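## Task

On the patch panel that sits beneath the switch whose ports have red covers, take out the cable in port 21 (ports counted 1 to 24 starting from the left). Lay that cable's cord into the nearest cable-manager ring to the left of port 21; the plug itself may dangle. No other plug may be removed, and even shifting one outward can count as failure. At the end every remaining plug must be seated and latched with its lever raised, each lead must still pass through the manager rings it used, no lead may be sharply kinked or twisted around another, and the robot must not have toppled or be left leaning.

## Robot and tools

ROBOT. A LinearBot: an omnidirectional base with a column about 1.7 m high. A carriage slides on the column (joint lift_m, 0 to 1 m) and holds two identical six-joint arms with two-finger grippers. Arm bases sit about 0.57 m + lift_m above the floor; carriage parts hang roughly 0.15 m lower. Reach is about 0.78 m from the shoulder but only about 0.38 m below the arm base. The hand is about 0.16 m long, 0.1 m wide (0.14 m open); fingertips taper to about 5 mm thick. Parked arm: joints 1-6 = 0, 0.05, 0.05, 1.45, 0, 0. Cameras: carriage_camera (fixed, forward, tilted ~20 degrees down), left_wrist_camera and right_wrist_camera (looking past the fingertips). All images are 896x504.

FRAMES. Base frame: origin on the floor beneath the base centre, x forward, y left, z up, metres. left_hand and right_hand are reported in it (the point between the finger pads), with quat_wxyz; the hand's z axis runs along the fingers, y is the opening direction. Odometry frame = base frame at scene start; base_odometry counts wheel turns only (slip looks like travel), heading in rad, left positive, -3.142 to 3.142. Hand readings tend to sit above the true hand, more at long reach.

TOOL move. Optional arguments:
- base: an object with exactly one key, a relative offset from where the base last measured itself: translate_m (metres, forward +, -2 to 2), strafe_m (metres, left +, -2 to 2) or rotate_rad (radians, counter-clockwise +, -6.3 to 6.3).
- joints: absolute targets, one object keyed by joint name, covering both arms; include only the joints to change. lift_m 0 to 1 m. For each arm (prefix left_ or right_): joint1_rad -2.617 to 3.054 (yaw about vertical, 0 forward, + left); joint2_rad 0 to 3.141 (shoulder: 0 upper arm back and level, 1.57 vertical, 3.14 forward and level); joint3_rad 0 to 3.141 (elbow, 0 folded, 3.14 straight); joint4_rad -1.57 to 1.57 (wrist pitch, + lifts fingertips); joint5_rad -1.57 to 1.57 (wrist yaw, + turns fingertips right, opposite to joint 1); joint6_rad -2.094 to 2.094 (roll, + clockwise seen from forearm); gripper_m 0 to 0.093 (pad gap in metres). Omitted joints may keep pushing to earlier targets.
- speeds: top-speed caps for this action only: translate_m and strafe_m 0.02-0.5 m/s, rotate_rad 0.05-1.57 rad/s, lift_m 0.08-0.25 m/s.
- min_time_s: 0.1 to 8, the shortest duration for each arm/gripper motion; smooths paths (without it, moves of 0.1 m or more can stray a few cm).
- cameras: list from carriage_camera, left_wrist_camera, right_wrist_camera, all; omitted/null means all, [] means none.
A move with no action just reports state and images. Unknown keys make a call invalid; out-of-range values get it refused, and after a refusal or a stop the rest of that reply's move/wait/finished_scene calls are skipped. No action lasts over 15 s; base drives time out at 14 s.

TOOL wait: seconds (0 to 10), optional cameras; robot keeps its last command. TOOL zoom_image: camera and region [x0, y0, x1, y1] in pixels from the top-left, at most 504x504, on that camera's latest image. TOOL finished_scene: scene = current scene number; irreversible, the goal must hold without the robot.

RESULTS. "pictures" lists the image order. "move" says done or the worst status. base_status/joint_status per motion: done, off_target (resting short, may still push), contact_stop or time_out (target dropped, holding), not_followed (the self-collision check withheld that arm; unwind by sending one arm its current readings with joint 1 swung away, then the other), limit_stop_at_motor_heat (resend target). on_its_own: uncommanded behaviour; "held at" is a target. motor_effort: percent of max, bracket = peak; a falling lift effort while lowering means a hand is resting on something. Joint torques in N m (joints 1-3 wrap at ±28). Motor temperatures per arm, six joints then gripper. Gripper reading when clamped on something can be a few mm under its width; shut on nothing reads 0 to 0.003; open well above the reading to release.

CAUTIONS. Never let the arms strike or squeeze each other (including fingers and wrist cameras); a hard press ends the scene. Arms have no contact stop and keep pushing. The base stops on wheel effort only and can bend an arm while reporting done; free it by driving ~0.2 m back. Don't back under a table edge into the column. Tipping risk rises with a high carriage, outstretched or loaded arms, pushing, pulling and abrupt stops; only images show lean. Arms held out heat up (MOTOR HOT at 75 °C, fault and arm drop at 100 °C); park them while idle or driving. Don't knock items off the work area or to the floor. Pull only the target plug, gently and without disturbing neighbouring plugs, latches or ring routing. Thinking time lets the scene run with the last command held.

Each tool is called as a command line: name --argument value for each argument, lists and objects as JSON in quotes; but a table of rows of numbers goes row by row, as --pt "numbers of a row", without its own name.

## Session

move

Scene clock: 0.00 s.
Joint torques (N m): no reading
Motor temperatures (°C): left_arm=[33 32 39 40 32 27 32] | right_arm=[32 33 36 42 30 29 28]
base_odometry: x=+0.000 y=+0.000 heading=+0.000
base_status: not commanded
joint_positions: lift_m=+0.300 left_joint1_rad=+0.018 left_joint2_rad=+0.059 left_joint3_rad=+0.035 left_joint4_rad=+1.448 left_joint5_rad=+0.041 left_joint6_rad=-0.034 left_gripper_m=+0.09396 right_joint1_rad=-0.010 right_joint2_rad=+0.046 right_joint3_rad=+0.034 right_joint4_rad=+1.434 right_joint5_rad=+0.012 right_joint6_rad=-0.025 right_gripper_m=+0.09396
joint_status: not commanded
motor_effort: lift_m=+39 drive_wheels=-1
left_hand: x=+0.2657 y=+0.3135 z=+1.3104 quat_wxyz=(+0.997, +0.018, +0.073, -0.010) (m; base frame)
right_hand: x=+0.2657 y=-0.3223 z=+1.3098 quat_wxyz=(+0.997, +0.006, +0.075, -0.018) (m; base frame)
pictures: carriage_camera, left_wrist_camera, right_wrist_camera

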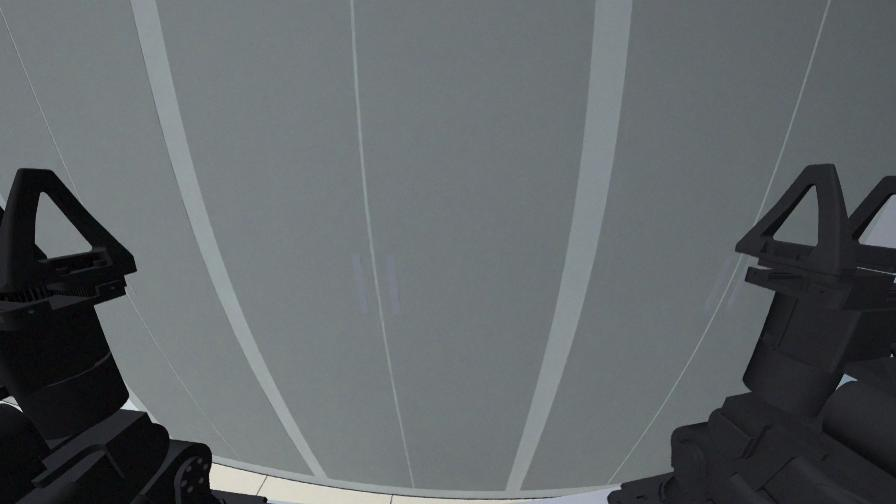

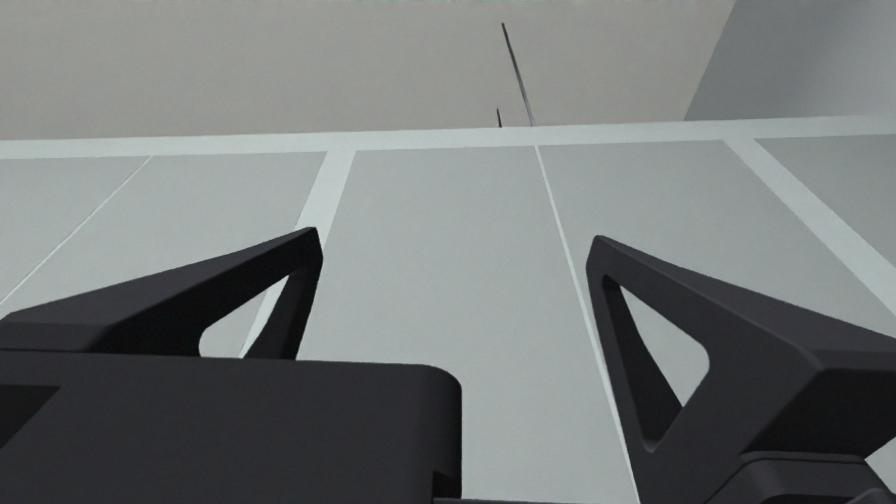

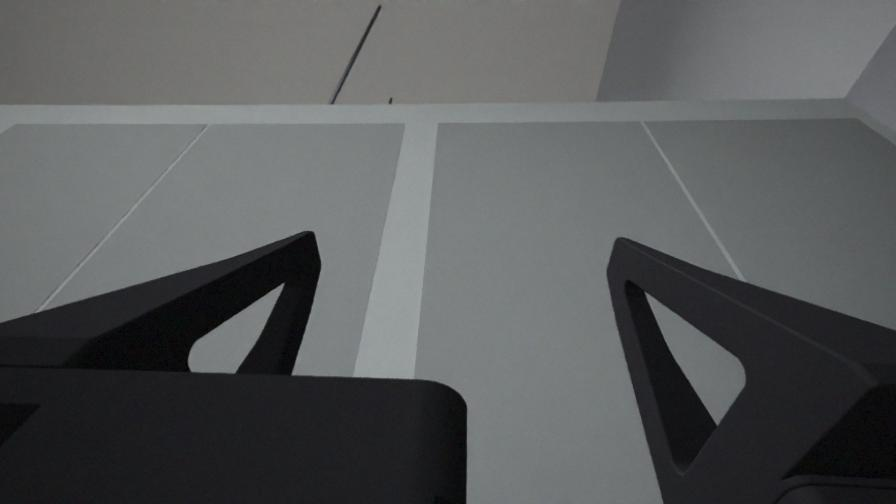

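move --base '{"rotate_rad": 1.57}' --cameras '["carriage_camera"]'

move --base '{"rotate_rad": 1.57}' --cameras '["carriage_camera"]'

move --base '{"rotate_rad": 1.57}' --cameras '["carriage_camera"]'

Scene clock: 3.27 s.
Joint torques (N m): left_arm=[-0.57 4.36 6.27 -0.08 0.06 0.06] | right_arm=[0.18 3.74 6.22 -0.26 0.01 -0.16]
move: done
base_odometry: x=+0.000 y=+0.000 heading=+1.570
base_status: done
joint_positions: lift_m=+0.300 left_joint1_rad=+0.018 left_joint2_rad=+0.059 left_joint3_rad=+0.035 left_joint4_rad=+1.445 left_joint5_rad=+0.041 left_joint6_rad=-0.034 left_gripper_m=+0.09396 right_joint1_rad=-0.010 right_joint2_rad=+0.046 right_joint3_rad=+0.034 right_joint4_rad=+1.432 right_joint5_rad=+0.012 right_joint6_rad=-0.025 right_gripper_m=+0.09396
joint_status: not commanded
motor_effort: lift_m=+39(40) drive_wheels=+5(16)
left_hand: x=+0.2664 y=+0.3135 z=+1.3103 quat_wxyz=(+0.997, +0.018, +0.075, -0.010) (m; base frame)
right_hand: x=+0.2661 y=-0.3223 z=+1.3097 quat_wxyz=(+0.997, +0.006, +0.076, -0.018) (m; base frame)
pictures: carriage_camera

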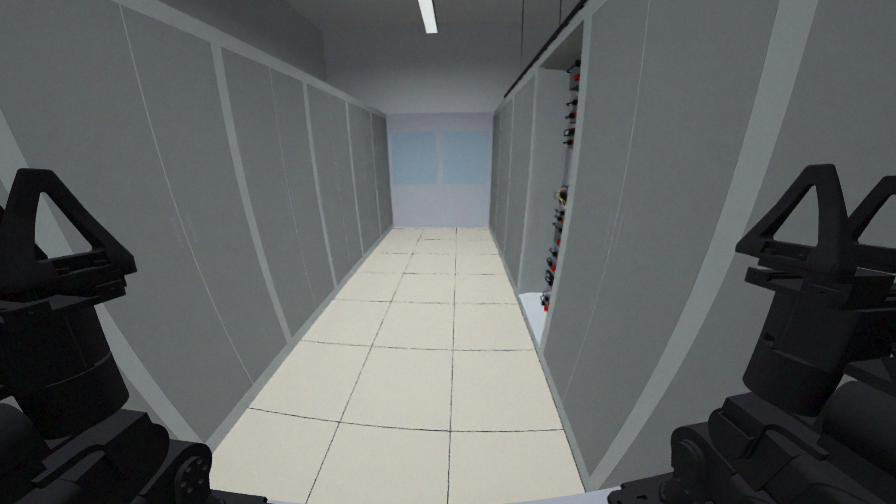

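Scene clock: 6.37 s.
Joint torques (N m): left_arm=[-0.5 4.42 6.22 -0.06 0.04 0.05] | right_arm=[0.18 3.75 6.2 -0.25 0.01 -0.16]
move: done
base_odometry: x=+0.000 y=+0.000 heading=+3.139
base_status: done
joint_positions: lift_m=+0.300 left_joint1_rad=+0.018 left_joint2_rad=+0.059 left_joint3_rad=+0.035 left_joint4_rad=+1.445 left_joint5_rad=+0.041 left_joint6_rad=-0.034 left_gripper_m=+0.09396 right_joint1_rad=-0.010 right_joint2_rad=+0.046 right_joint3_rad=+0.034 right_joint4_rad=+1.432 right_joint5_rad=+0.012 right_joint6_rad=-0.025 right_gripper_m=+0.09396
joint_status: not commanded
motor_effort: lift_m=+39(39) drive_wheels=+4(13)
left_hand: x=+0.2664 y=+0.3135 z=+1.3103 quat_wxyz=(+0.997, +0.018, +0.075, -0.010) (m; base frame)
right_hand: x=+0.2662 y=-0.3223 z=+1.3097 quat_wxyz=(+0.997, +0.006, +0.076, -0.018) (m; base frame)
pictures: carriage_camera

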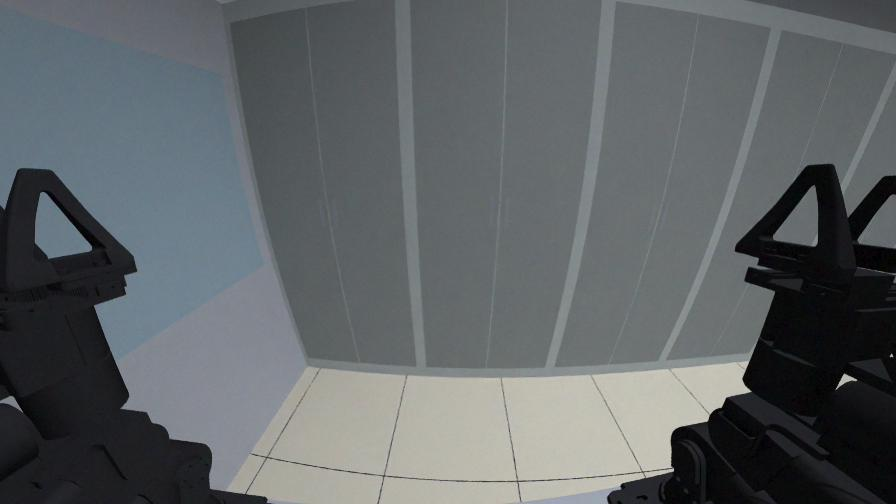

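Scene clock: 9.47 s.
Joint torques (N m): left_arm=[-0.57 4.55 6.26 -0.04 0.04 0.02] | right_arm=[0.18 3.73 6.2 -0.25 0.01 -0.16]
move: done
base_odometry: x=+0.000 y=+0.000 heading=-1.575
base_status: done
joint_positions: lift_m=+0.300 left_joint1_rad=+0.018 left_joint2_rad=+0.059 left_joint3_rad=+0.035 left_joint4_rad=+1.445 left_joint5_rad=+0.041 left_joint6_rad=-0.034 left_gripper_m=+0.09396 right_joint1_rad=-0.010 right_joint2_rad=+0.046 right_joint3_rad=+0.034 right_joint4_rad=+1.431 right_joint5_rad=+0.012 right_joint6_rad=-0.025 right_gripper_m=+0.09397
joint_status: not commanded
motor_effort: lift_m=+39(40) drive_wheels=+5(15)
left_hand: x=+0.2664 y=+0.3135 z=+1.3103 quat_wxyz=(+0.997, +0.018, +0.075, -0.010) (m; base frame)
right_hand: x=+0.2663 y=-0.3223 z=+1.3097 quat_wxyz=(+0.997, +0.006, +0.076, -0.018) (m; base frame)
pictures: carriage_camera

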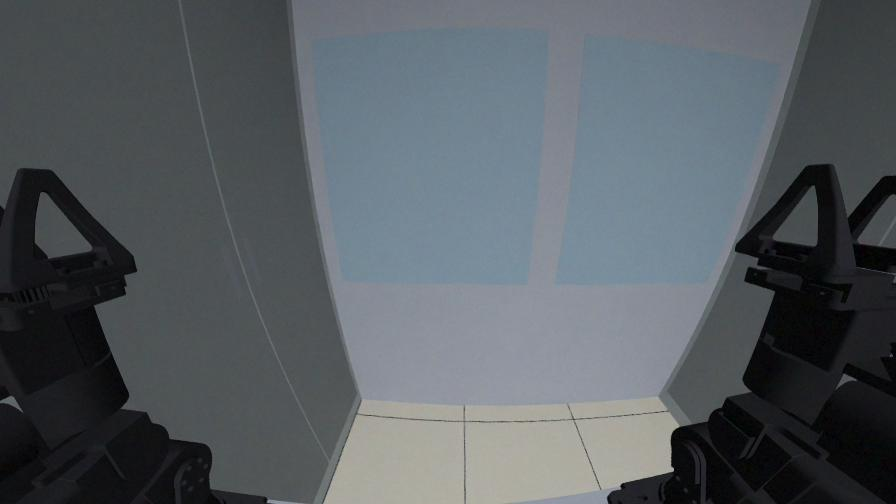

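move --base '{"rotate_rad": 1.575}' --cameras '[]'

move --base '{"strafe_m": 1.7}' --cameras '["carriage_camera"]'

Scene clock: 12.93 s.
Joint torques (N m): left_arm=[-0.62 4.45 6.13 -0.1 0.04 0.06] | right_arm=[0.18 3.75 6.2 -0.24 0.01 -0.16]
move: done
base_odometry: x=+0.000 y=+0.000 heading=+0.000
base_status: done
joint_positions: lift_m=+0.300 left_joint1_rad=+0.018 left_joint2_rad=+0.059 left_joint3_rad=+0.035 left_joint4_rad=+1.445 left_joint5_rad=+0.041 left_joint6_rad=-0.034 left_gripper_m=+0.09397 right_joint1_rad=-0.010 right_joint2_rad=+0.046 right_joint3_rad=+0.034 right_joint4_rad=+1.430 right_joint5_rad=+0.012 right_joint6_rad=-0.025 right_gripper_m=+0.09397
joint_status: not commanded
motor_effort: lift_m=+39(40) drive_wheels=+6(13)
left_hand: x=+0.2664 y=+0.3135 z=+1.3103 quat_wxyz=(+0.997, +0.018, +0.075, -0.010) (m; base frame)
right_hand: x=+0.2664 y=-0.3223 z=+1.3097 quat_wxyz=(+0.997, +0.006, +0.076, -0.018) (m; base frame)
pictures: none
No camera images: "cameras" was empty.

Scene clock: 18.70 s.
Joint torques (N m): left_arm=[-0.51 4.57 6.23 -0.09 0.02 0.05] | right_arm=[0.13 3.73 6.17 -0.24 0.01 -0.16]
move: done
base_odometry: x=-0.003 y=+1.700 heading=+0.001
base_status: done
joint_positions: lift_m=+0.300 left_joint1_rad=+0.018 left_joint2_rad=+0.059 left_joint3_rad=+0.035 left_joint4_rad=+1.445 left_joint5_rad=+0.041 left_joint6_rad=-0.034 left_gripper_m=+0.09397 right_joint1_rad=-0.010 right_joint2_rad=+0.046 right_joint3_rad=+0.034 right_joint4_rad=+1.430 right_joint5_rad=+0.012 right_joint6_rad=-0.025 right_gripper_m=+0.09397
joint_status: not commanded
motor_effort: lift_m=+39(40) drive_wheels=-6(20)
left_hand: x=+0.2664 y=+0.3135 z=+1.3103 quat_wxyz=(+0.997, +0.018, +0.075, -0.010) (m; base frame)
right_hand: x=+0.2664 y=-0.3223 z=+1.3097 quat_wxyz=(+0.997, +0.006, +0.076, -0.018) (m; base frame)
pictures: carriage_camera

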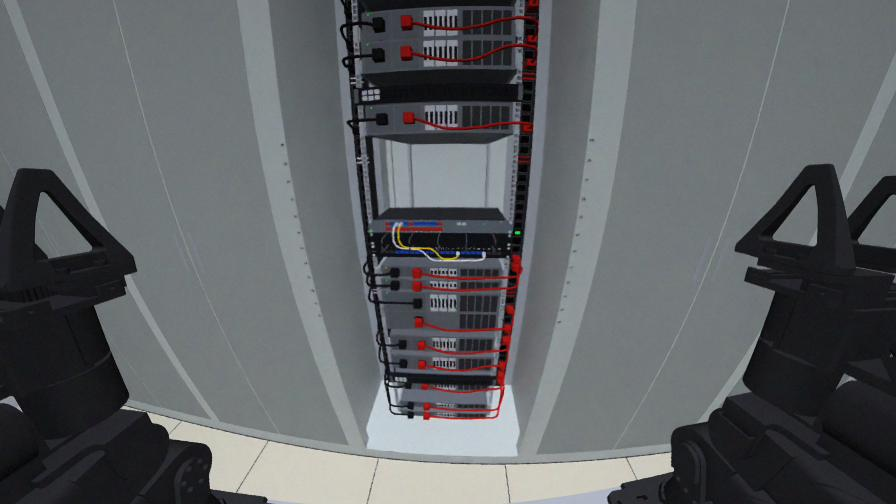

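Wow, centred already.

zoom_image --camera "carriage_camera" --region '[350, 190, 540, 300]'

Scaled by 2.653 from the camera's 896x504 image, which has a finer 1280x720 frame.

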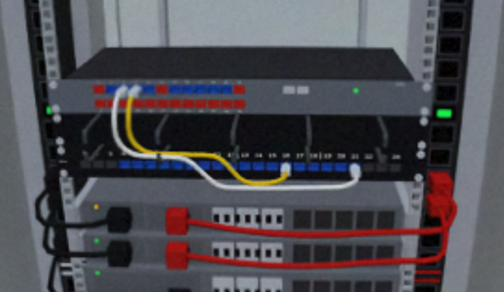

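move --joints '{"right_joint1_rad":0.0,"right_joint2_rad":1.0,"right_joint3_rad":1.0,"right_joint4_rad":0.0,"right_joint5_rad":0,"right_joint6_rad":0}' --min_time_s 3

Scene clock: 23.10 s.
Joint torques (N m): left_arm=[-0.55 4.44 6.3 -0.05 0.03 0.04] | right_arm=[0.88 -2.03 10.22 2.06 -0.06 -0.03]
move: done
base_odometry: x=-0.003 y=+1.700 heading=+0.001
base_status: not commanded
joint_positions: lift_m=+0.300 left_joint1_rad=+0.018 left_joint2_rad=+0.059 left_joint3_rad=+0.035 left_joint4_rad=+1.445 left_joint5_rad=+0.041 left_joint6_rad=-0.034 left_gripper_m=+0.09397 right_joint1_rad=-0.007 right_joint2_rad=+0.992 right_joint3_rad=+0.975 right_joint4_rad=+0.020 right_joint5_rad=+0.010 right_joint6_rad=-0.012 right_gripper_m=+0.09397
joint_status: all done
motor_effort: lift_m=+39(39) drive_wheels=-5(7)
left_hand: x=+0.2664 y=+0.3135 z=+1.3103 quat_wxyz=(+0.997, +0.018, +0.075, -0.010) (m; base frame)
right_hand: x=+0.5946 y=-0.3240 z=+1.2747 quat_wxyz=(+0.708, +0.002, +0.706, -0.010) (m; base frame)
pictures: carriage_camera, left_wrist_camera, right_wrist_camera

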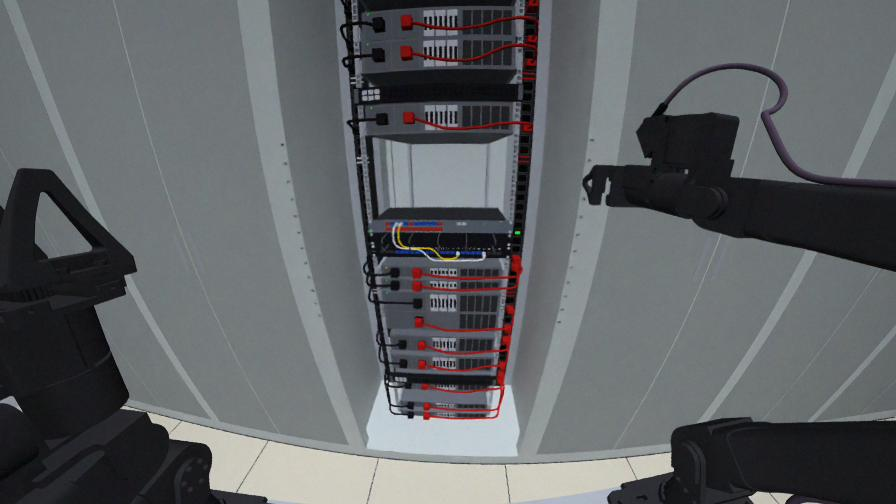

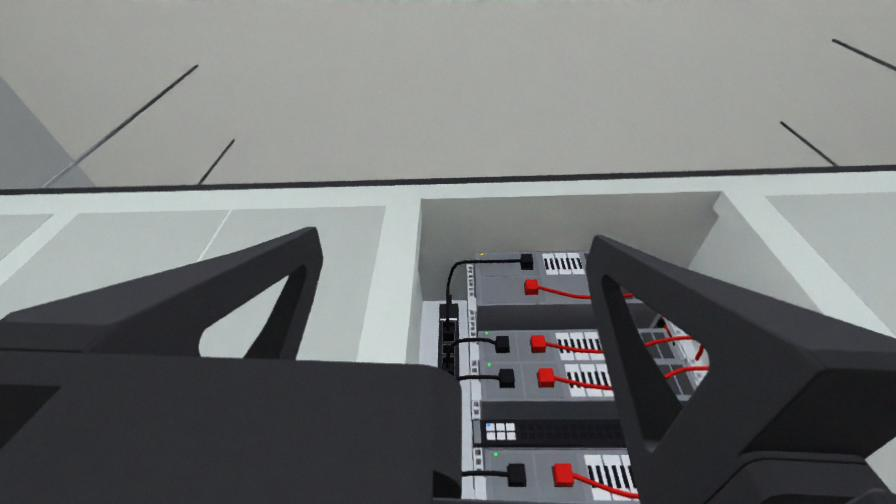

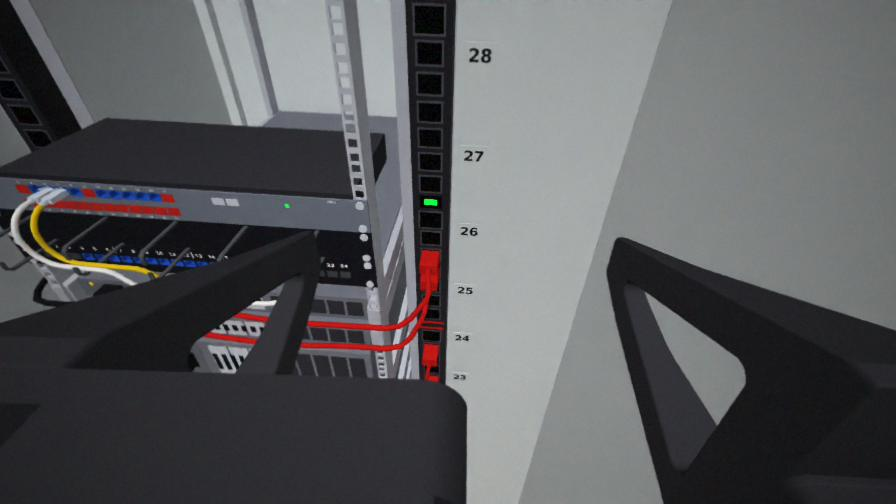

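move --base '{"strafe_m": 0.17}' --cameras '["carriage_camera","right_wrist_camera"]'

zoom_image --camera "right_wrist_camera" --region '[180, 80, 684, 360]'

Scene clock: 25.80 s.
Joint torques (N m): left_arm=[-0.39 4.49 6.37 -0.04 0.06 0.06] | right_arm=[0.51 -2.11 10.13 2.07 -0.04 -0.04]
move: done
base_odometry: x=-0.003 y=+1.870 heading=+0.002
base_status: done
joint_positions: lift_m=+0.300 left_joint1_rad=+0.017 left_joint2_rad=+0.059 left_joint3_rad=+0.035 left_joint4_rad=+1.445 left_joint5_rad=+0.040 left_joint6_rad=-0.034 left_gripper_m=+0.09397 right_joint1_rad=-0.004 right_joint2_rad=+0.993 right_joint3_rad=+0.975 right_joint4_rad=+0.017 right_joint5_rad=+0.006 right_joint6_rad=-0.011 right_gripper_m=+0.09397
joint_status: not commanded
motor_effort: lift_m=+39(40) drive_wheels=-6(15)
left_hand: x=+0.2663 y=+0.3135 z=+1.3103 quat_wxyz=(+0.997, +0.018, +0.075, -0.010) (m; base frame)
right_hand: x=+0.5949 y=-0.3223 z=+1.2739 quat_wxyz=(+0.707, +0.000, +0.708, -0.008) (m; base frame)
pictures: carriage_camera, right_wrist_camera

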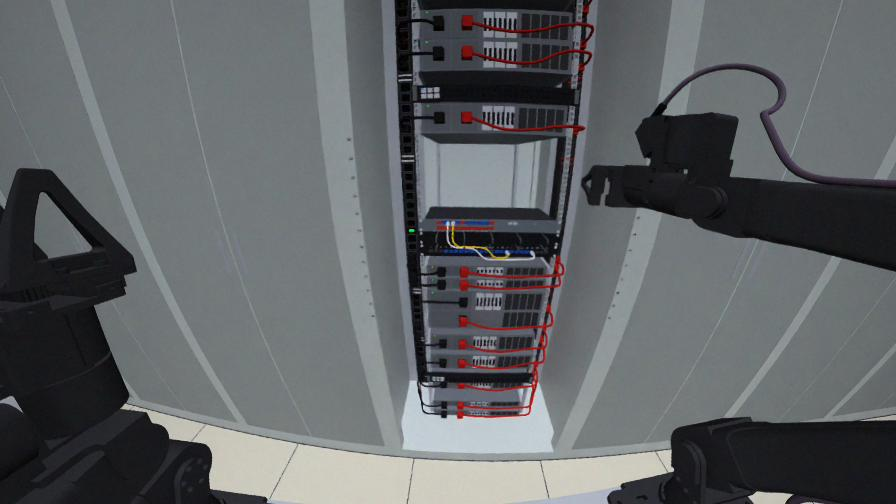

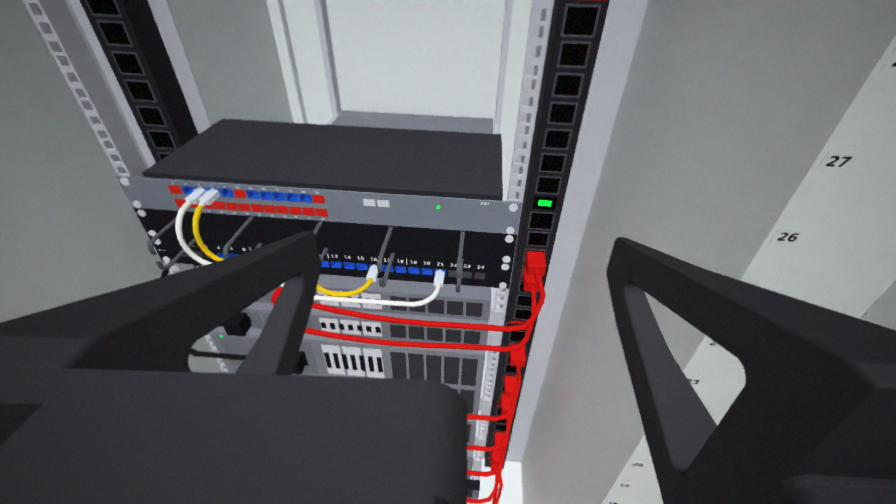

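Scaled by 1.000.

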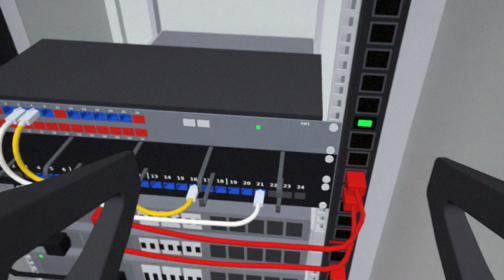

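move --base '{"translate_m": 0.1}' --joints '{"right_joint1_rad":0.0,"right_joint2_rad":1.849,"right_joint3_rad":0.557,"right_joint4_rad":1.292,"right_joint5_rad":0,"right_joint6_rad":0}' --min_time_s 3 --cameras '["carriage_camera","right_wrist_camera"]'

zoom_image --camera "right_wrist_camera" --region '[180, 0, 684, 280]'

Scene clock: 30.17 s.
Joint torques (N m): left_arm=[-0.44 4.33 6.34 -0.11 0.04 0.04] | right_arm=[0.59 -6.5 4.4 2.32 -0.04 -0.04]
move: done
base_odometry: x=+0.097 y=+1.871 heading=+0.003
base_status: done
joint_positions: lift_m=+0.300 left_joint1_rad=+0.017 left_joint2_rad=+0.059 left_joint3_rad=+0.035 left_joint4_rad=+1.446 left_joint5_rad=+0.040 left_joint6_rad=-0.034 left_gripper_m=+0.09397 right_joint1_rad=-0.004 right_joint2_rad=+1.835 right_joint3_rad=+0.567 right_joint4_rad=+1.284 right_joint5_rad=+0.006 right_joint6_rad=-0.011 right_gripper_m=+0.09397
joint_status: all done
motor_effort: lift_m=+39(39) drive_wheels=-5(10)
left_hand: x=+0.2662 y=+0.3135 z=+1.3103 quat_wxyz=(+0.997, +0.018, +0.074, -0.010) (m; base frame)
right_hand: x=+0.6922 y=-0.3227 z=+1.0405 quat_wxyz=(+0.713, +0.000, +0.701, -0.008) (m; base frame)
pictures: carriage_camera, right_wrist_camera

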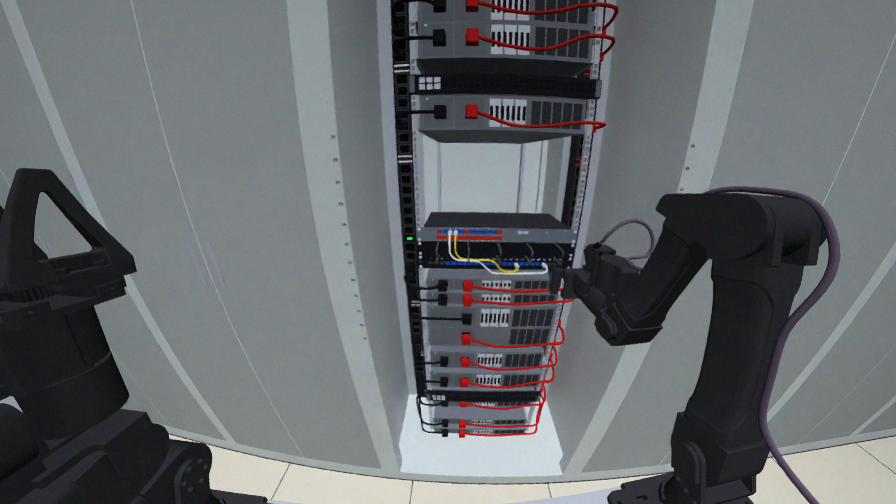

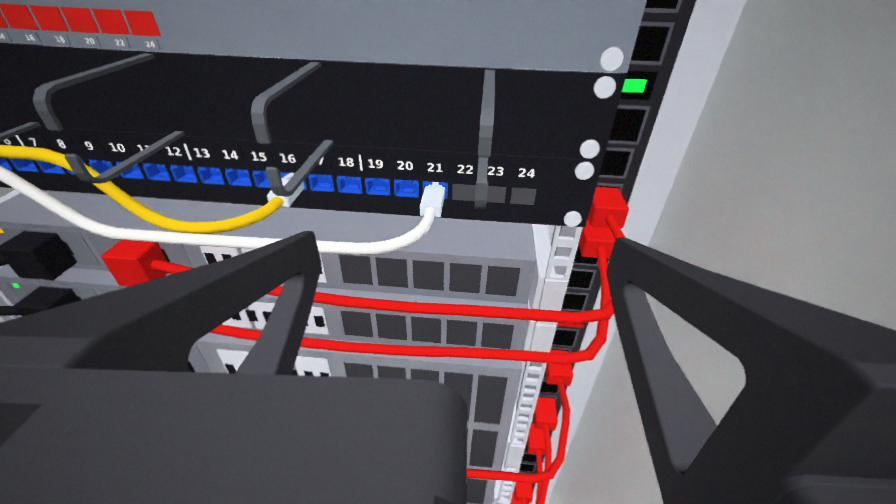

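Scaled by 1.000.

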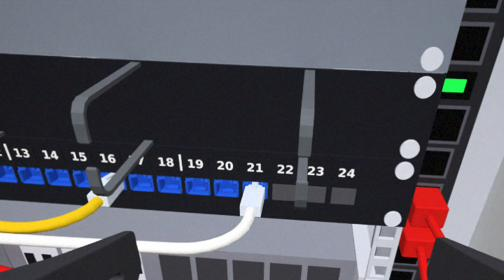

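zoom_image --camera "right_wrist_camera" --region '[370, 140, 490, 260]'

zoom_image --camera "right_wrist_camera" --region '[0, 20, 360, 260]'

zoom_image --camera "carriage_camera" --region '[420, 220, 600, 290]'

Scaled by 4.200 from the camera's 896x504 image, which has a finer 1280x720 frame.

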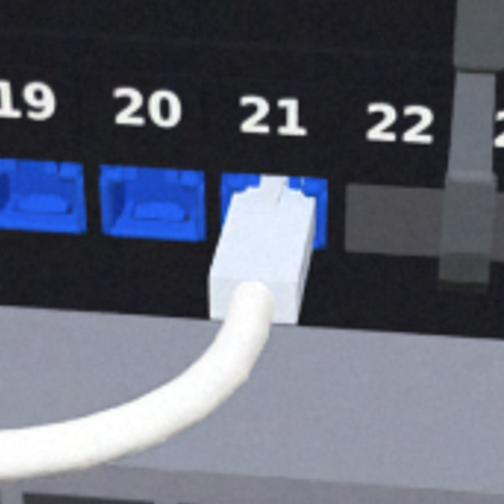

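Scaled by 1.400 from the camera's 896x504 image, which has a finer 1280x720 frame.

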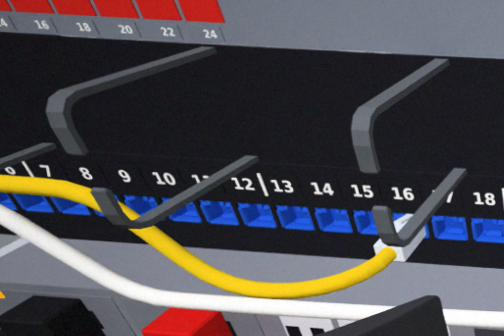

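Scaled by 2.800 from the camera's 896x504 image, which has a finer 1280x720 frame.

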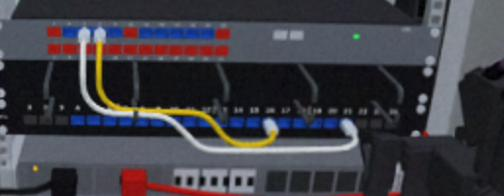

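move --joints '{"right_joint1_rad":0.03,"right_joint2_rad":1.921,"right_joint3_rad":0.588,"right_joint4_rad":1.333,"right_joint5_rad":0,"right_joint6_rad":1.571,"right_gripper_m":0.05,"left_joint1_rad":-0.83,"left_joint2_rad":1.49,"left_joint3_rad":0.432,"left_joint4_rad":1.058,"left_joint5_rad":0,"left_joint6_rad":0}' --min_time_s 4

zoom_image --camera "carriage_camera" --region '[460, 210, 640, 310]'

Scene clock: 37.23 s.
Joint torques (N m): left_arm=[-1.17 -5.24 9.01 2.21 -0.07 0.13] | right_arm=[0.88 -6.71 6.6 2.34 -0.04 -0.11]
move: done
base_odometry: x=+0.097 y=+1.871 heading=+0.003
base_status: not commanded
joint_positions: lift_m=+0.300 left_joint1_rad=-0.824 left_joint2_rad=+1.477 left_joint3_rad=+0.404 left_joint4_rad=+1.073 left_joint5_rad=+0.011 left_joint6_rad=-0.007 left_gripper_m=+0.09397 right_joint1_rad=+0.023 right_joint2_rad=+1.906 right_joint3_rad=+0.567 right_joint4_rad=+1.327 right_joint5_rad=+0.006 right_joint6_rad=+1.558 right_gripper_m=+0.05008
joint_status: all done
motor_effort: lift_m=+39(40) drive_wheels=-5(5)
left_hand: x=+0.5047 y=+0.0169 z=+1.0738 quat_wxyz=(+0.645, +0.285, +0.647, -0.289) (m; base frame)
right_hand: x=+0.6944 y=-0.3100 z=+1.0193 quat_wxyz=(+0.496, +0.495, +0.510, +0.498) (m; base frame)
pictures: carriage_camera, left_wrist_camera, right_wrist_camera

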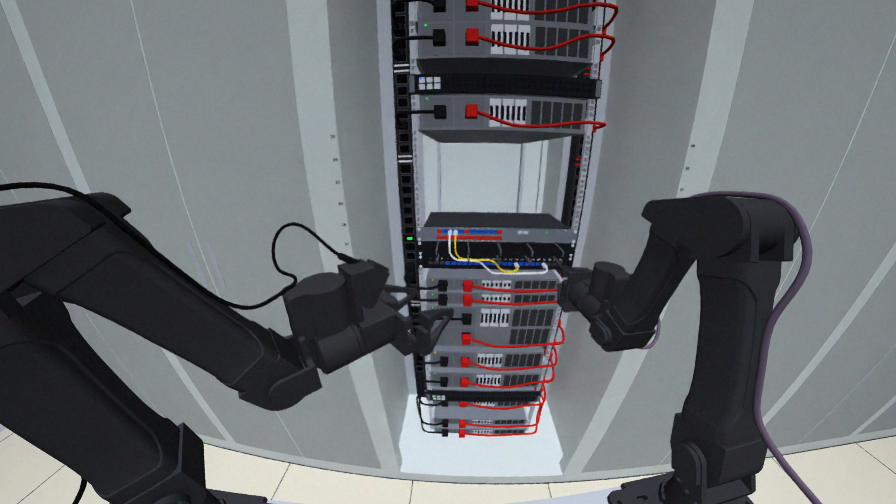

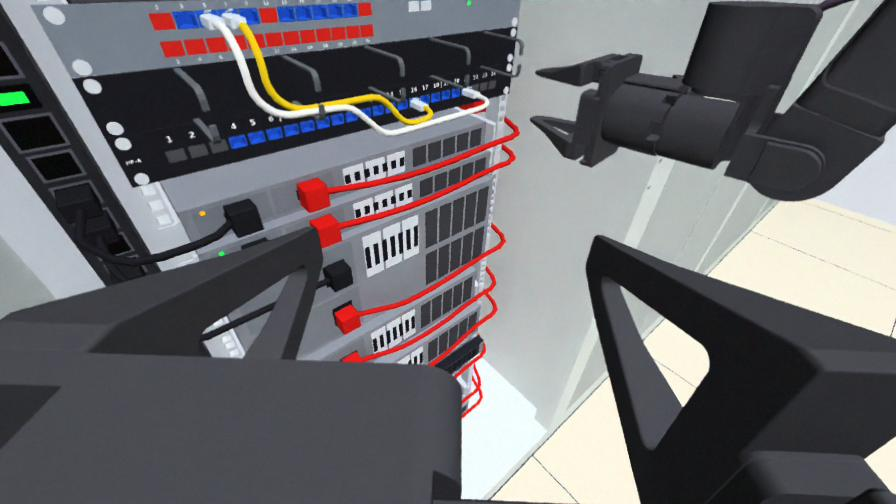

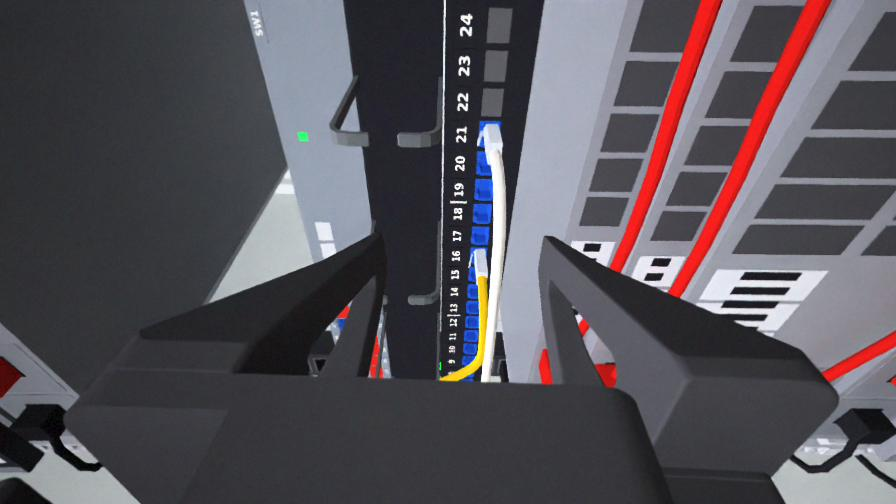

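Scaled by 2.800 from the camera's 896x504 image, which has a finer 1280x720 frame.

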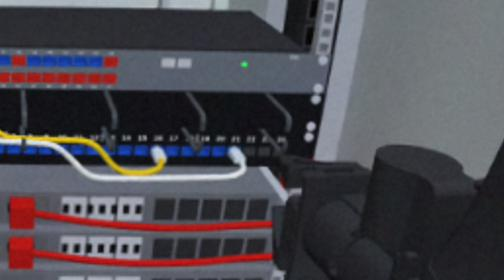

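move --joints '{"right_joint1_rad":0.03,"right_joint2_rad":2.134,"right_joint3_rad":0.818,"right_joint4_rad":1.32,"right_joint5_rad":0,"right_joint6_rad":1.571,"right_gripper_m":0.05}' --min_time_s 3

zoom_image --camera "left_wrist_camera" --region '[330, 30, 630, 200]'

zoom_image --camera "right_wrist_camera" --region '[340, 90, 640, 390]'

Scene clock: 41.50 s.
Joint torques (N m): left_arm=[-1.14 -5.26 9.18 2.18 -0.1 0.11] | right_arm=[0.88 -8.44 6.41 2.15 -0.04 -0.12]
move: done
base_odometry: x=+0.097 y=+1.871 heading=+0.003
base_status: not commanded
joint_positions: lift_m=+0.300 left_joint1_rad=-0.824 left_joint2_rad=+1.477 left_joint3_rad=+0.404 left_joint4_rad=+1.072 left_joint5_rad=+0.011 left_joint6_rad=-0.006 left_gripper_m=+0.09397 right_joint1_rad=+0.023 right_joint2_rad=+2.117 right_joint3_rad=+0.801 right_joint4_rad=+1.329 right_joint5_rad=+0.006 right_joint6_rad=+1.559 right_gripper_m=+0.05008
joint_status: all done
motor_effort: lift_m=+39(40) drive_wheels=-4(5)
left_hand: x=+0.5048 y=+0.0170 z=+1.0738 quat_wxyz=(+0.645, +0.285, +0.647, -0.289) (m; base frame)
right_hand: x=+0.7497 y=-0.3088 z=+1.0042 quat_wxyz=(+0.502, +0.490, +0.504, +0.504) (m; base frame)
pictures: carriage_camera, left_wrist_camera, right_wrist_camera

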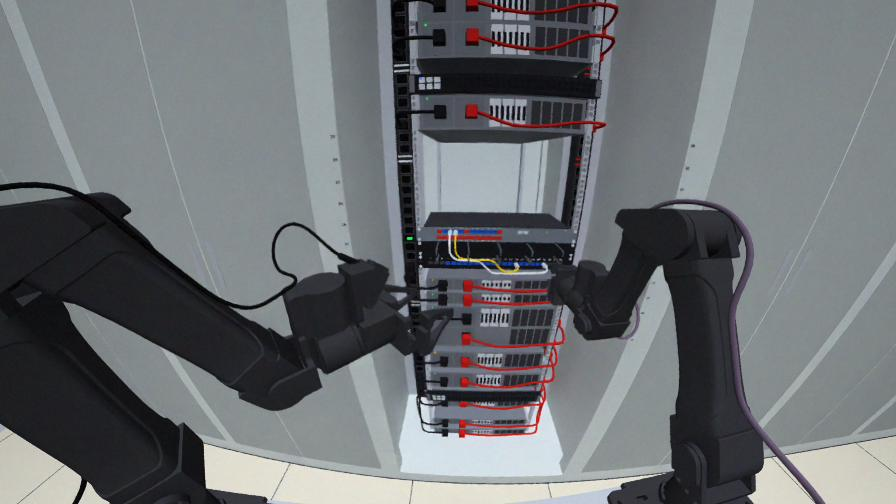

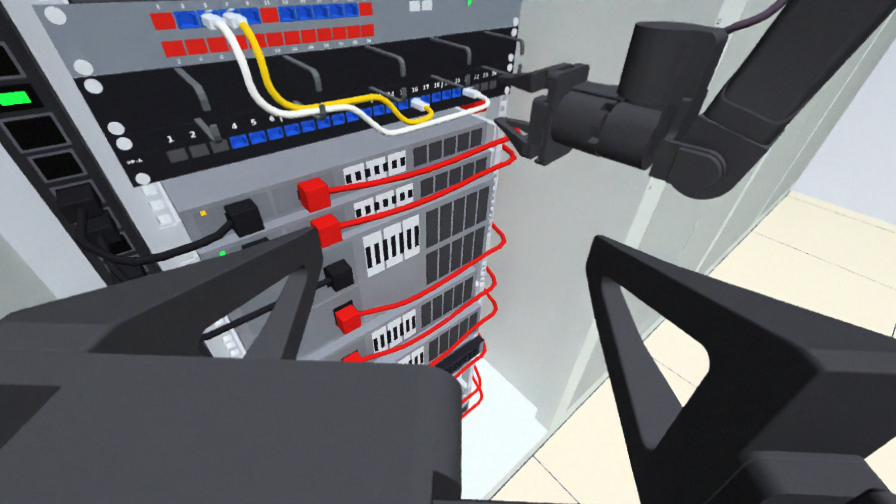

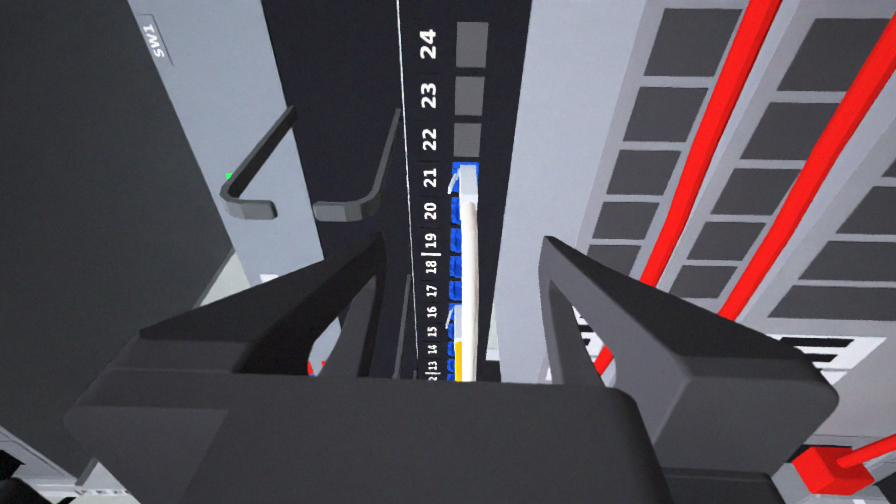

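Scaled by 1.680 from the camera's 896x504 image, which has a finer 1280x720 frame.

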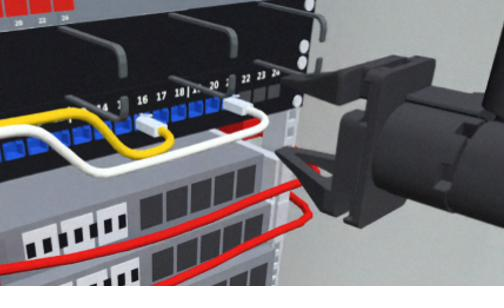

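Scaled by 1.680 from the camera's 896x504 image, which has a finer 1280x720 frame.

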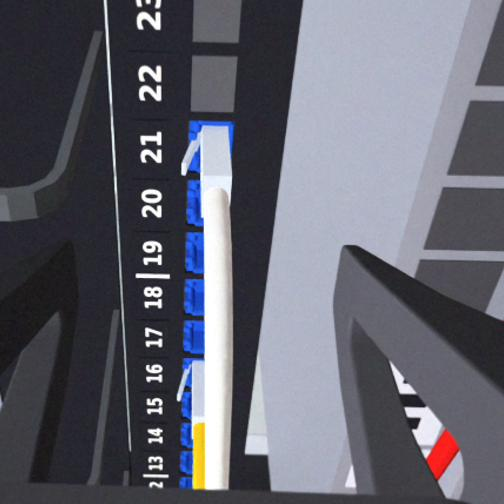

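move --joints '{"right_joint1_rad":0.03,"right_joint2_rad":2.244,"right_joint3_rad":1.02,"right_joint4_rad":1.215,"right_joint5_rad":0,"right_joint6_rad":1.571,"right_gripper_m":0.045}' --min_time_s 3 --cameras '["left_wrist_camera","right_wrist_camera"]'

zoom_image --camera "left_wrist_camera" --region '[400, 40, 580, 160]'

zoom_image --camera "right_wrist_camera" --region '[340, 130, 600, 390]'

Scene clock: 45.20 s.
Joint torques (N m): left_arm=[-1.13 -5.3 9.11 2.22 -0.1 0.13] | right_arm=[-0.06 -9.48 7.23 1.96 0.11 -0.12]
move: done
base_odometry: x=+0.097 y=+1.871 heading=+0.003
base_status: not commanded
joint_positions: lift_m=+0.300 left_joint1_rad=-0.824 left_joint2_rad=+1.477 left_joint3_rad=+0.404 left_joint4_rad=+1.072 left_joint5_rad=+0.011 left_joint6_rad=-0.006 left_gripper_m=+0.09397 right_joint1_rad=+0.033 right_joint2_rad=+2.224 right_joint3_rad=+0.999 right_joint4_rad=+1.240 right_joint5_rad=-0.009 right_joint6_rad=+1.559 right_gripper_m=+0.04508
joint_status: all done
motor_effort: lift_m=+39(40) drive_wheels=-3(5)
left_hand: x=+0.5048 y=+0.0170 z=+1.0738 quat_wxyz=(+0.645, +0.285, +0.647, -0.289) (m; base frame)
right_hand: x=+0.7924 y=-0.2998 z=+1.0004 quat_wxyz=(+0.496, +0.483, +0.509, +0.511) (m; base frame)
pictures: left_wrist_camera, right_wrist_camera

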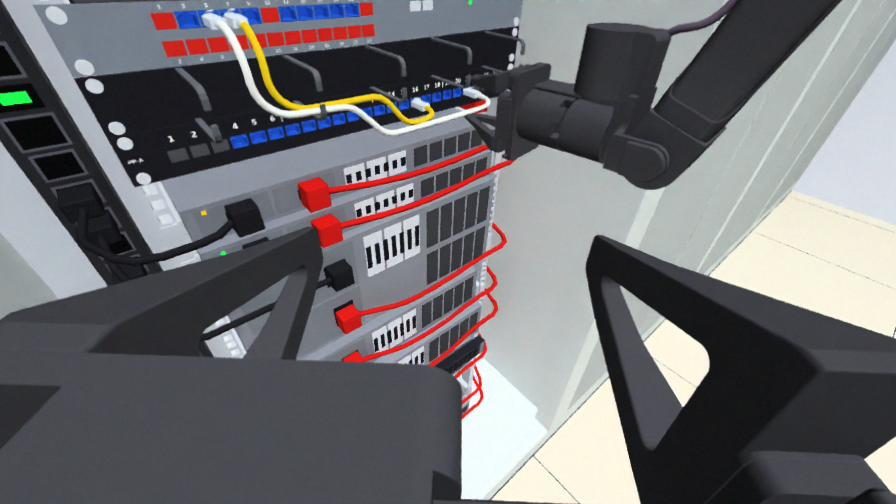

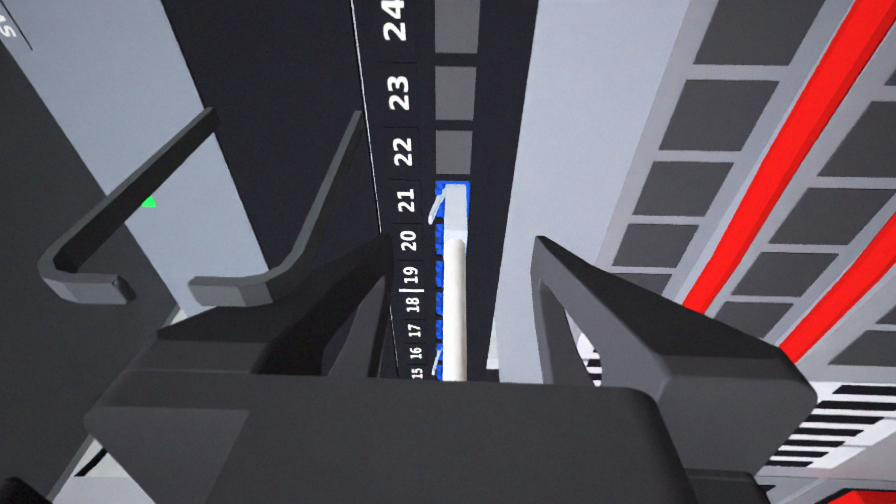

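Scaled by 2.800 from the camera's 896x504 image, which has a finer 1280x720 frame.

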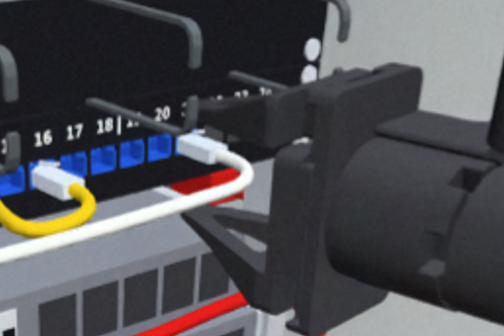

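Scaled by 1.938 from the camera's 896x504 image, which has a finer 1280x720 frame.

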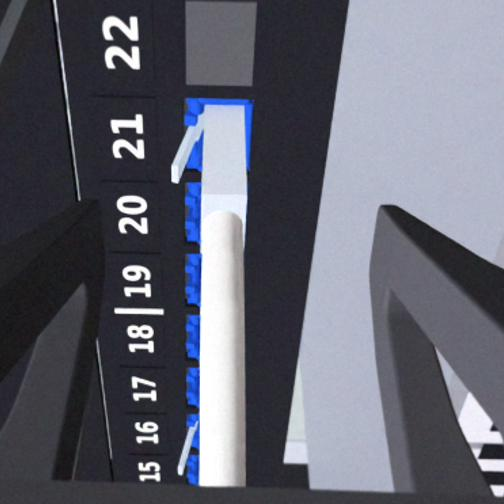

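move --joints '{"right_joint1_rad":0.021,"right_joint2_rad":2.2676,"right_joint3_rad":1.081,"right_joint4_rad":1.175,"right_joint5_rad":0,"right_joint6_rad":1.571,"right_gripper_m":0.035}' --min_time_s 2 --cameras '["left_wrist_camera","right_wrist_camera"]'

zoom_image --camera "left_wrist_camera" --region '[420, 60, 540, 140]'

zoom_image --camera "right_wrist_camera" --region '[340, 130, 600, 390]'

Scene clock: 48.53 s.
Joint torques (N m): left_arm=[-1.18 -5.2 8.95 2.2 -0.07 0.13] | right_arm=[-1.32 -9.83 7.35 1.96 0.26 -0.12]
Motor temperatures (°C): left_arm=[33 32 44 40 31 27 32] | right_arm=[32 36 39 44 30 29 28]
move: done
base_odometry: x=+0.097 y=+1.871 heading=+0.003
base_status: not commanded
joint_positions: lift_m=+0.300 left_joint1_rad=-0.824 left_joint2_rad=+1.477 left_joint3_rad=+0.404 left_joint4_rad=+1.072 left_joint5_rad=+0.011 left_joint6_rad=-0.006 left_gripper_m=+0.09397 right_joint1_rad=+0.037 right_joint2_rad=+2.247 right_joint3_rad=+1.061 right_joint4_rad=+1.199 right_joint5_rad=-0.024 right_joint6_rad=+1.559 right_gripper_m=+0.03509
joint_status: all done
motor_effort: lift_m=+39(39) drive_wheels=-4(5)
left_hand: x=+0.5048 y=+0.0170 z=+1.0738 quat_wxyz=(+0.645, +0.285, +0.647, -0.289) (m; base frame)
right_hand: x=+0.8051 y=-0.2943 z=+1.0019 quat_wxyz=(+0.491, +0.478, +0.515, +0.515) (m; base frame)
pictures: left_wrist_camera, right_wrist_camera

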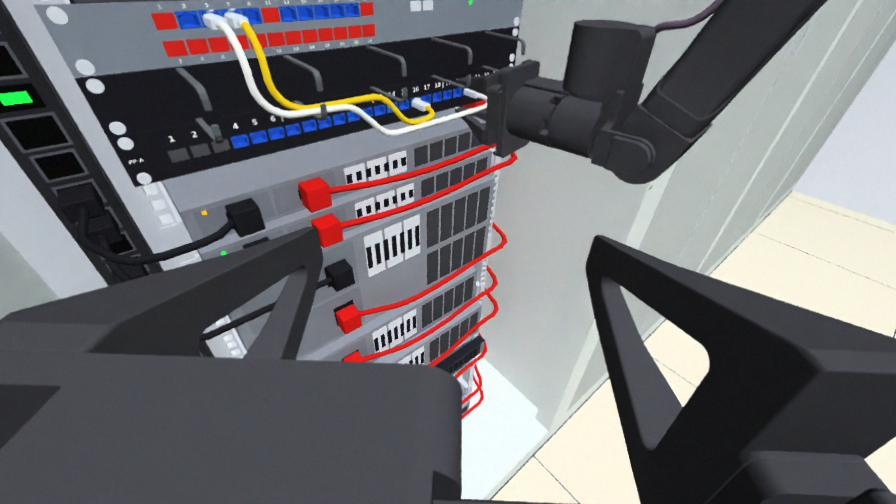

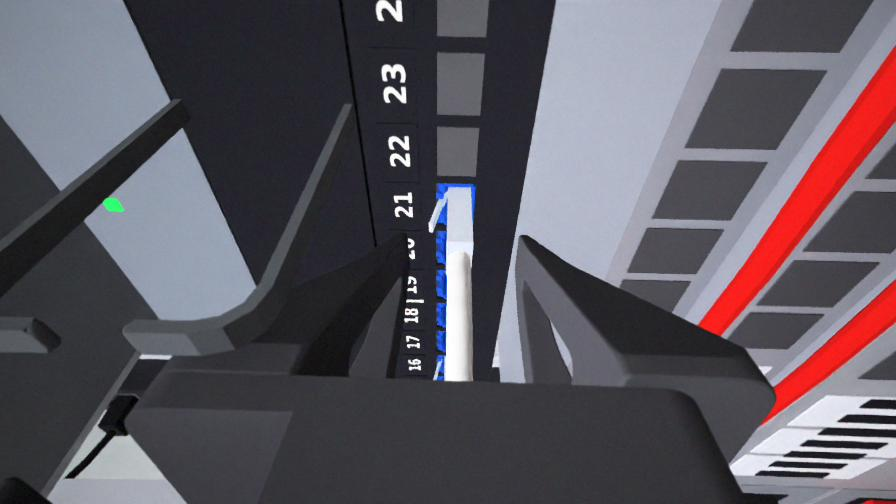

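Scaled by 4.200 from the camera's 896x504 image, which has a finer 1280x720 frame.

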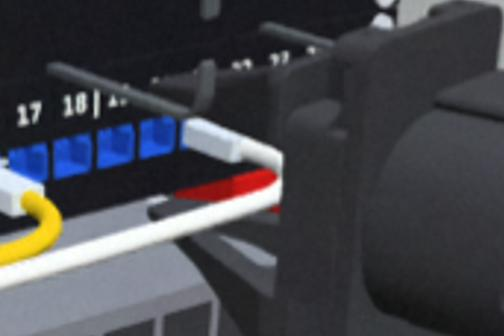

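Scaled by 1.938 from the camera's 896x504 image, which has a finer 1280x720 frame.

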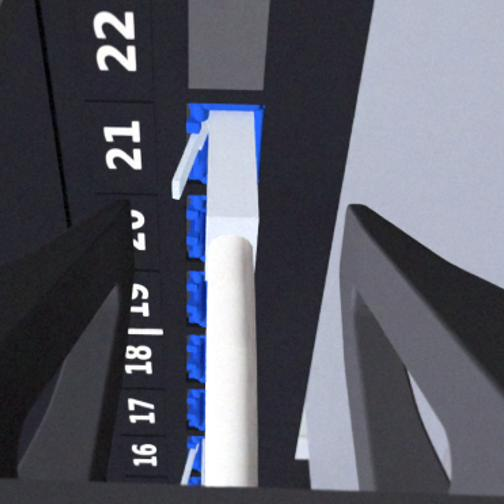

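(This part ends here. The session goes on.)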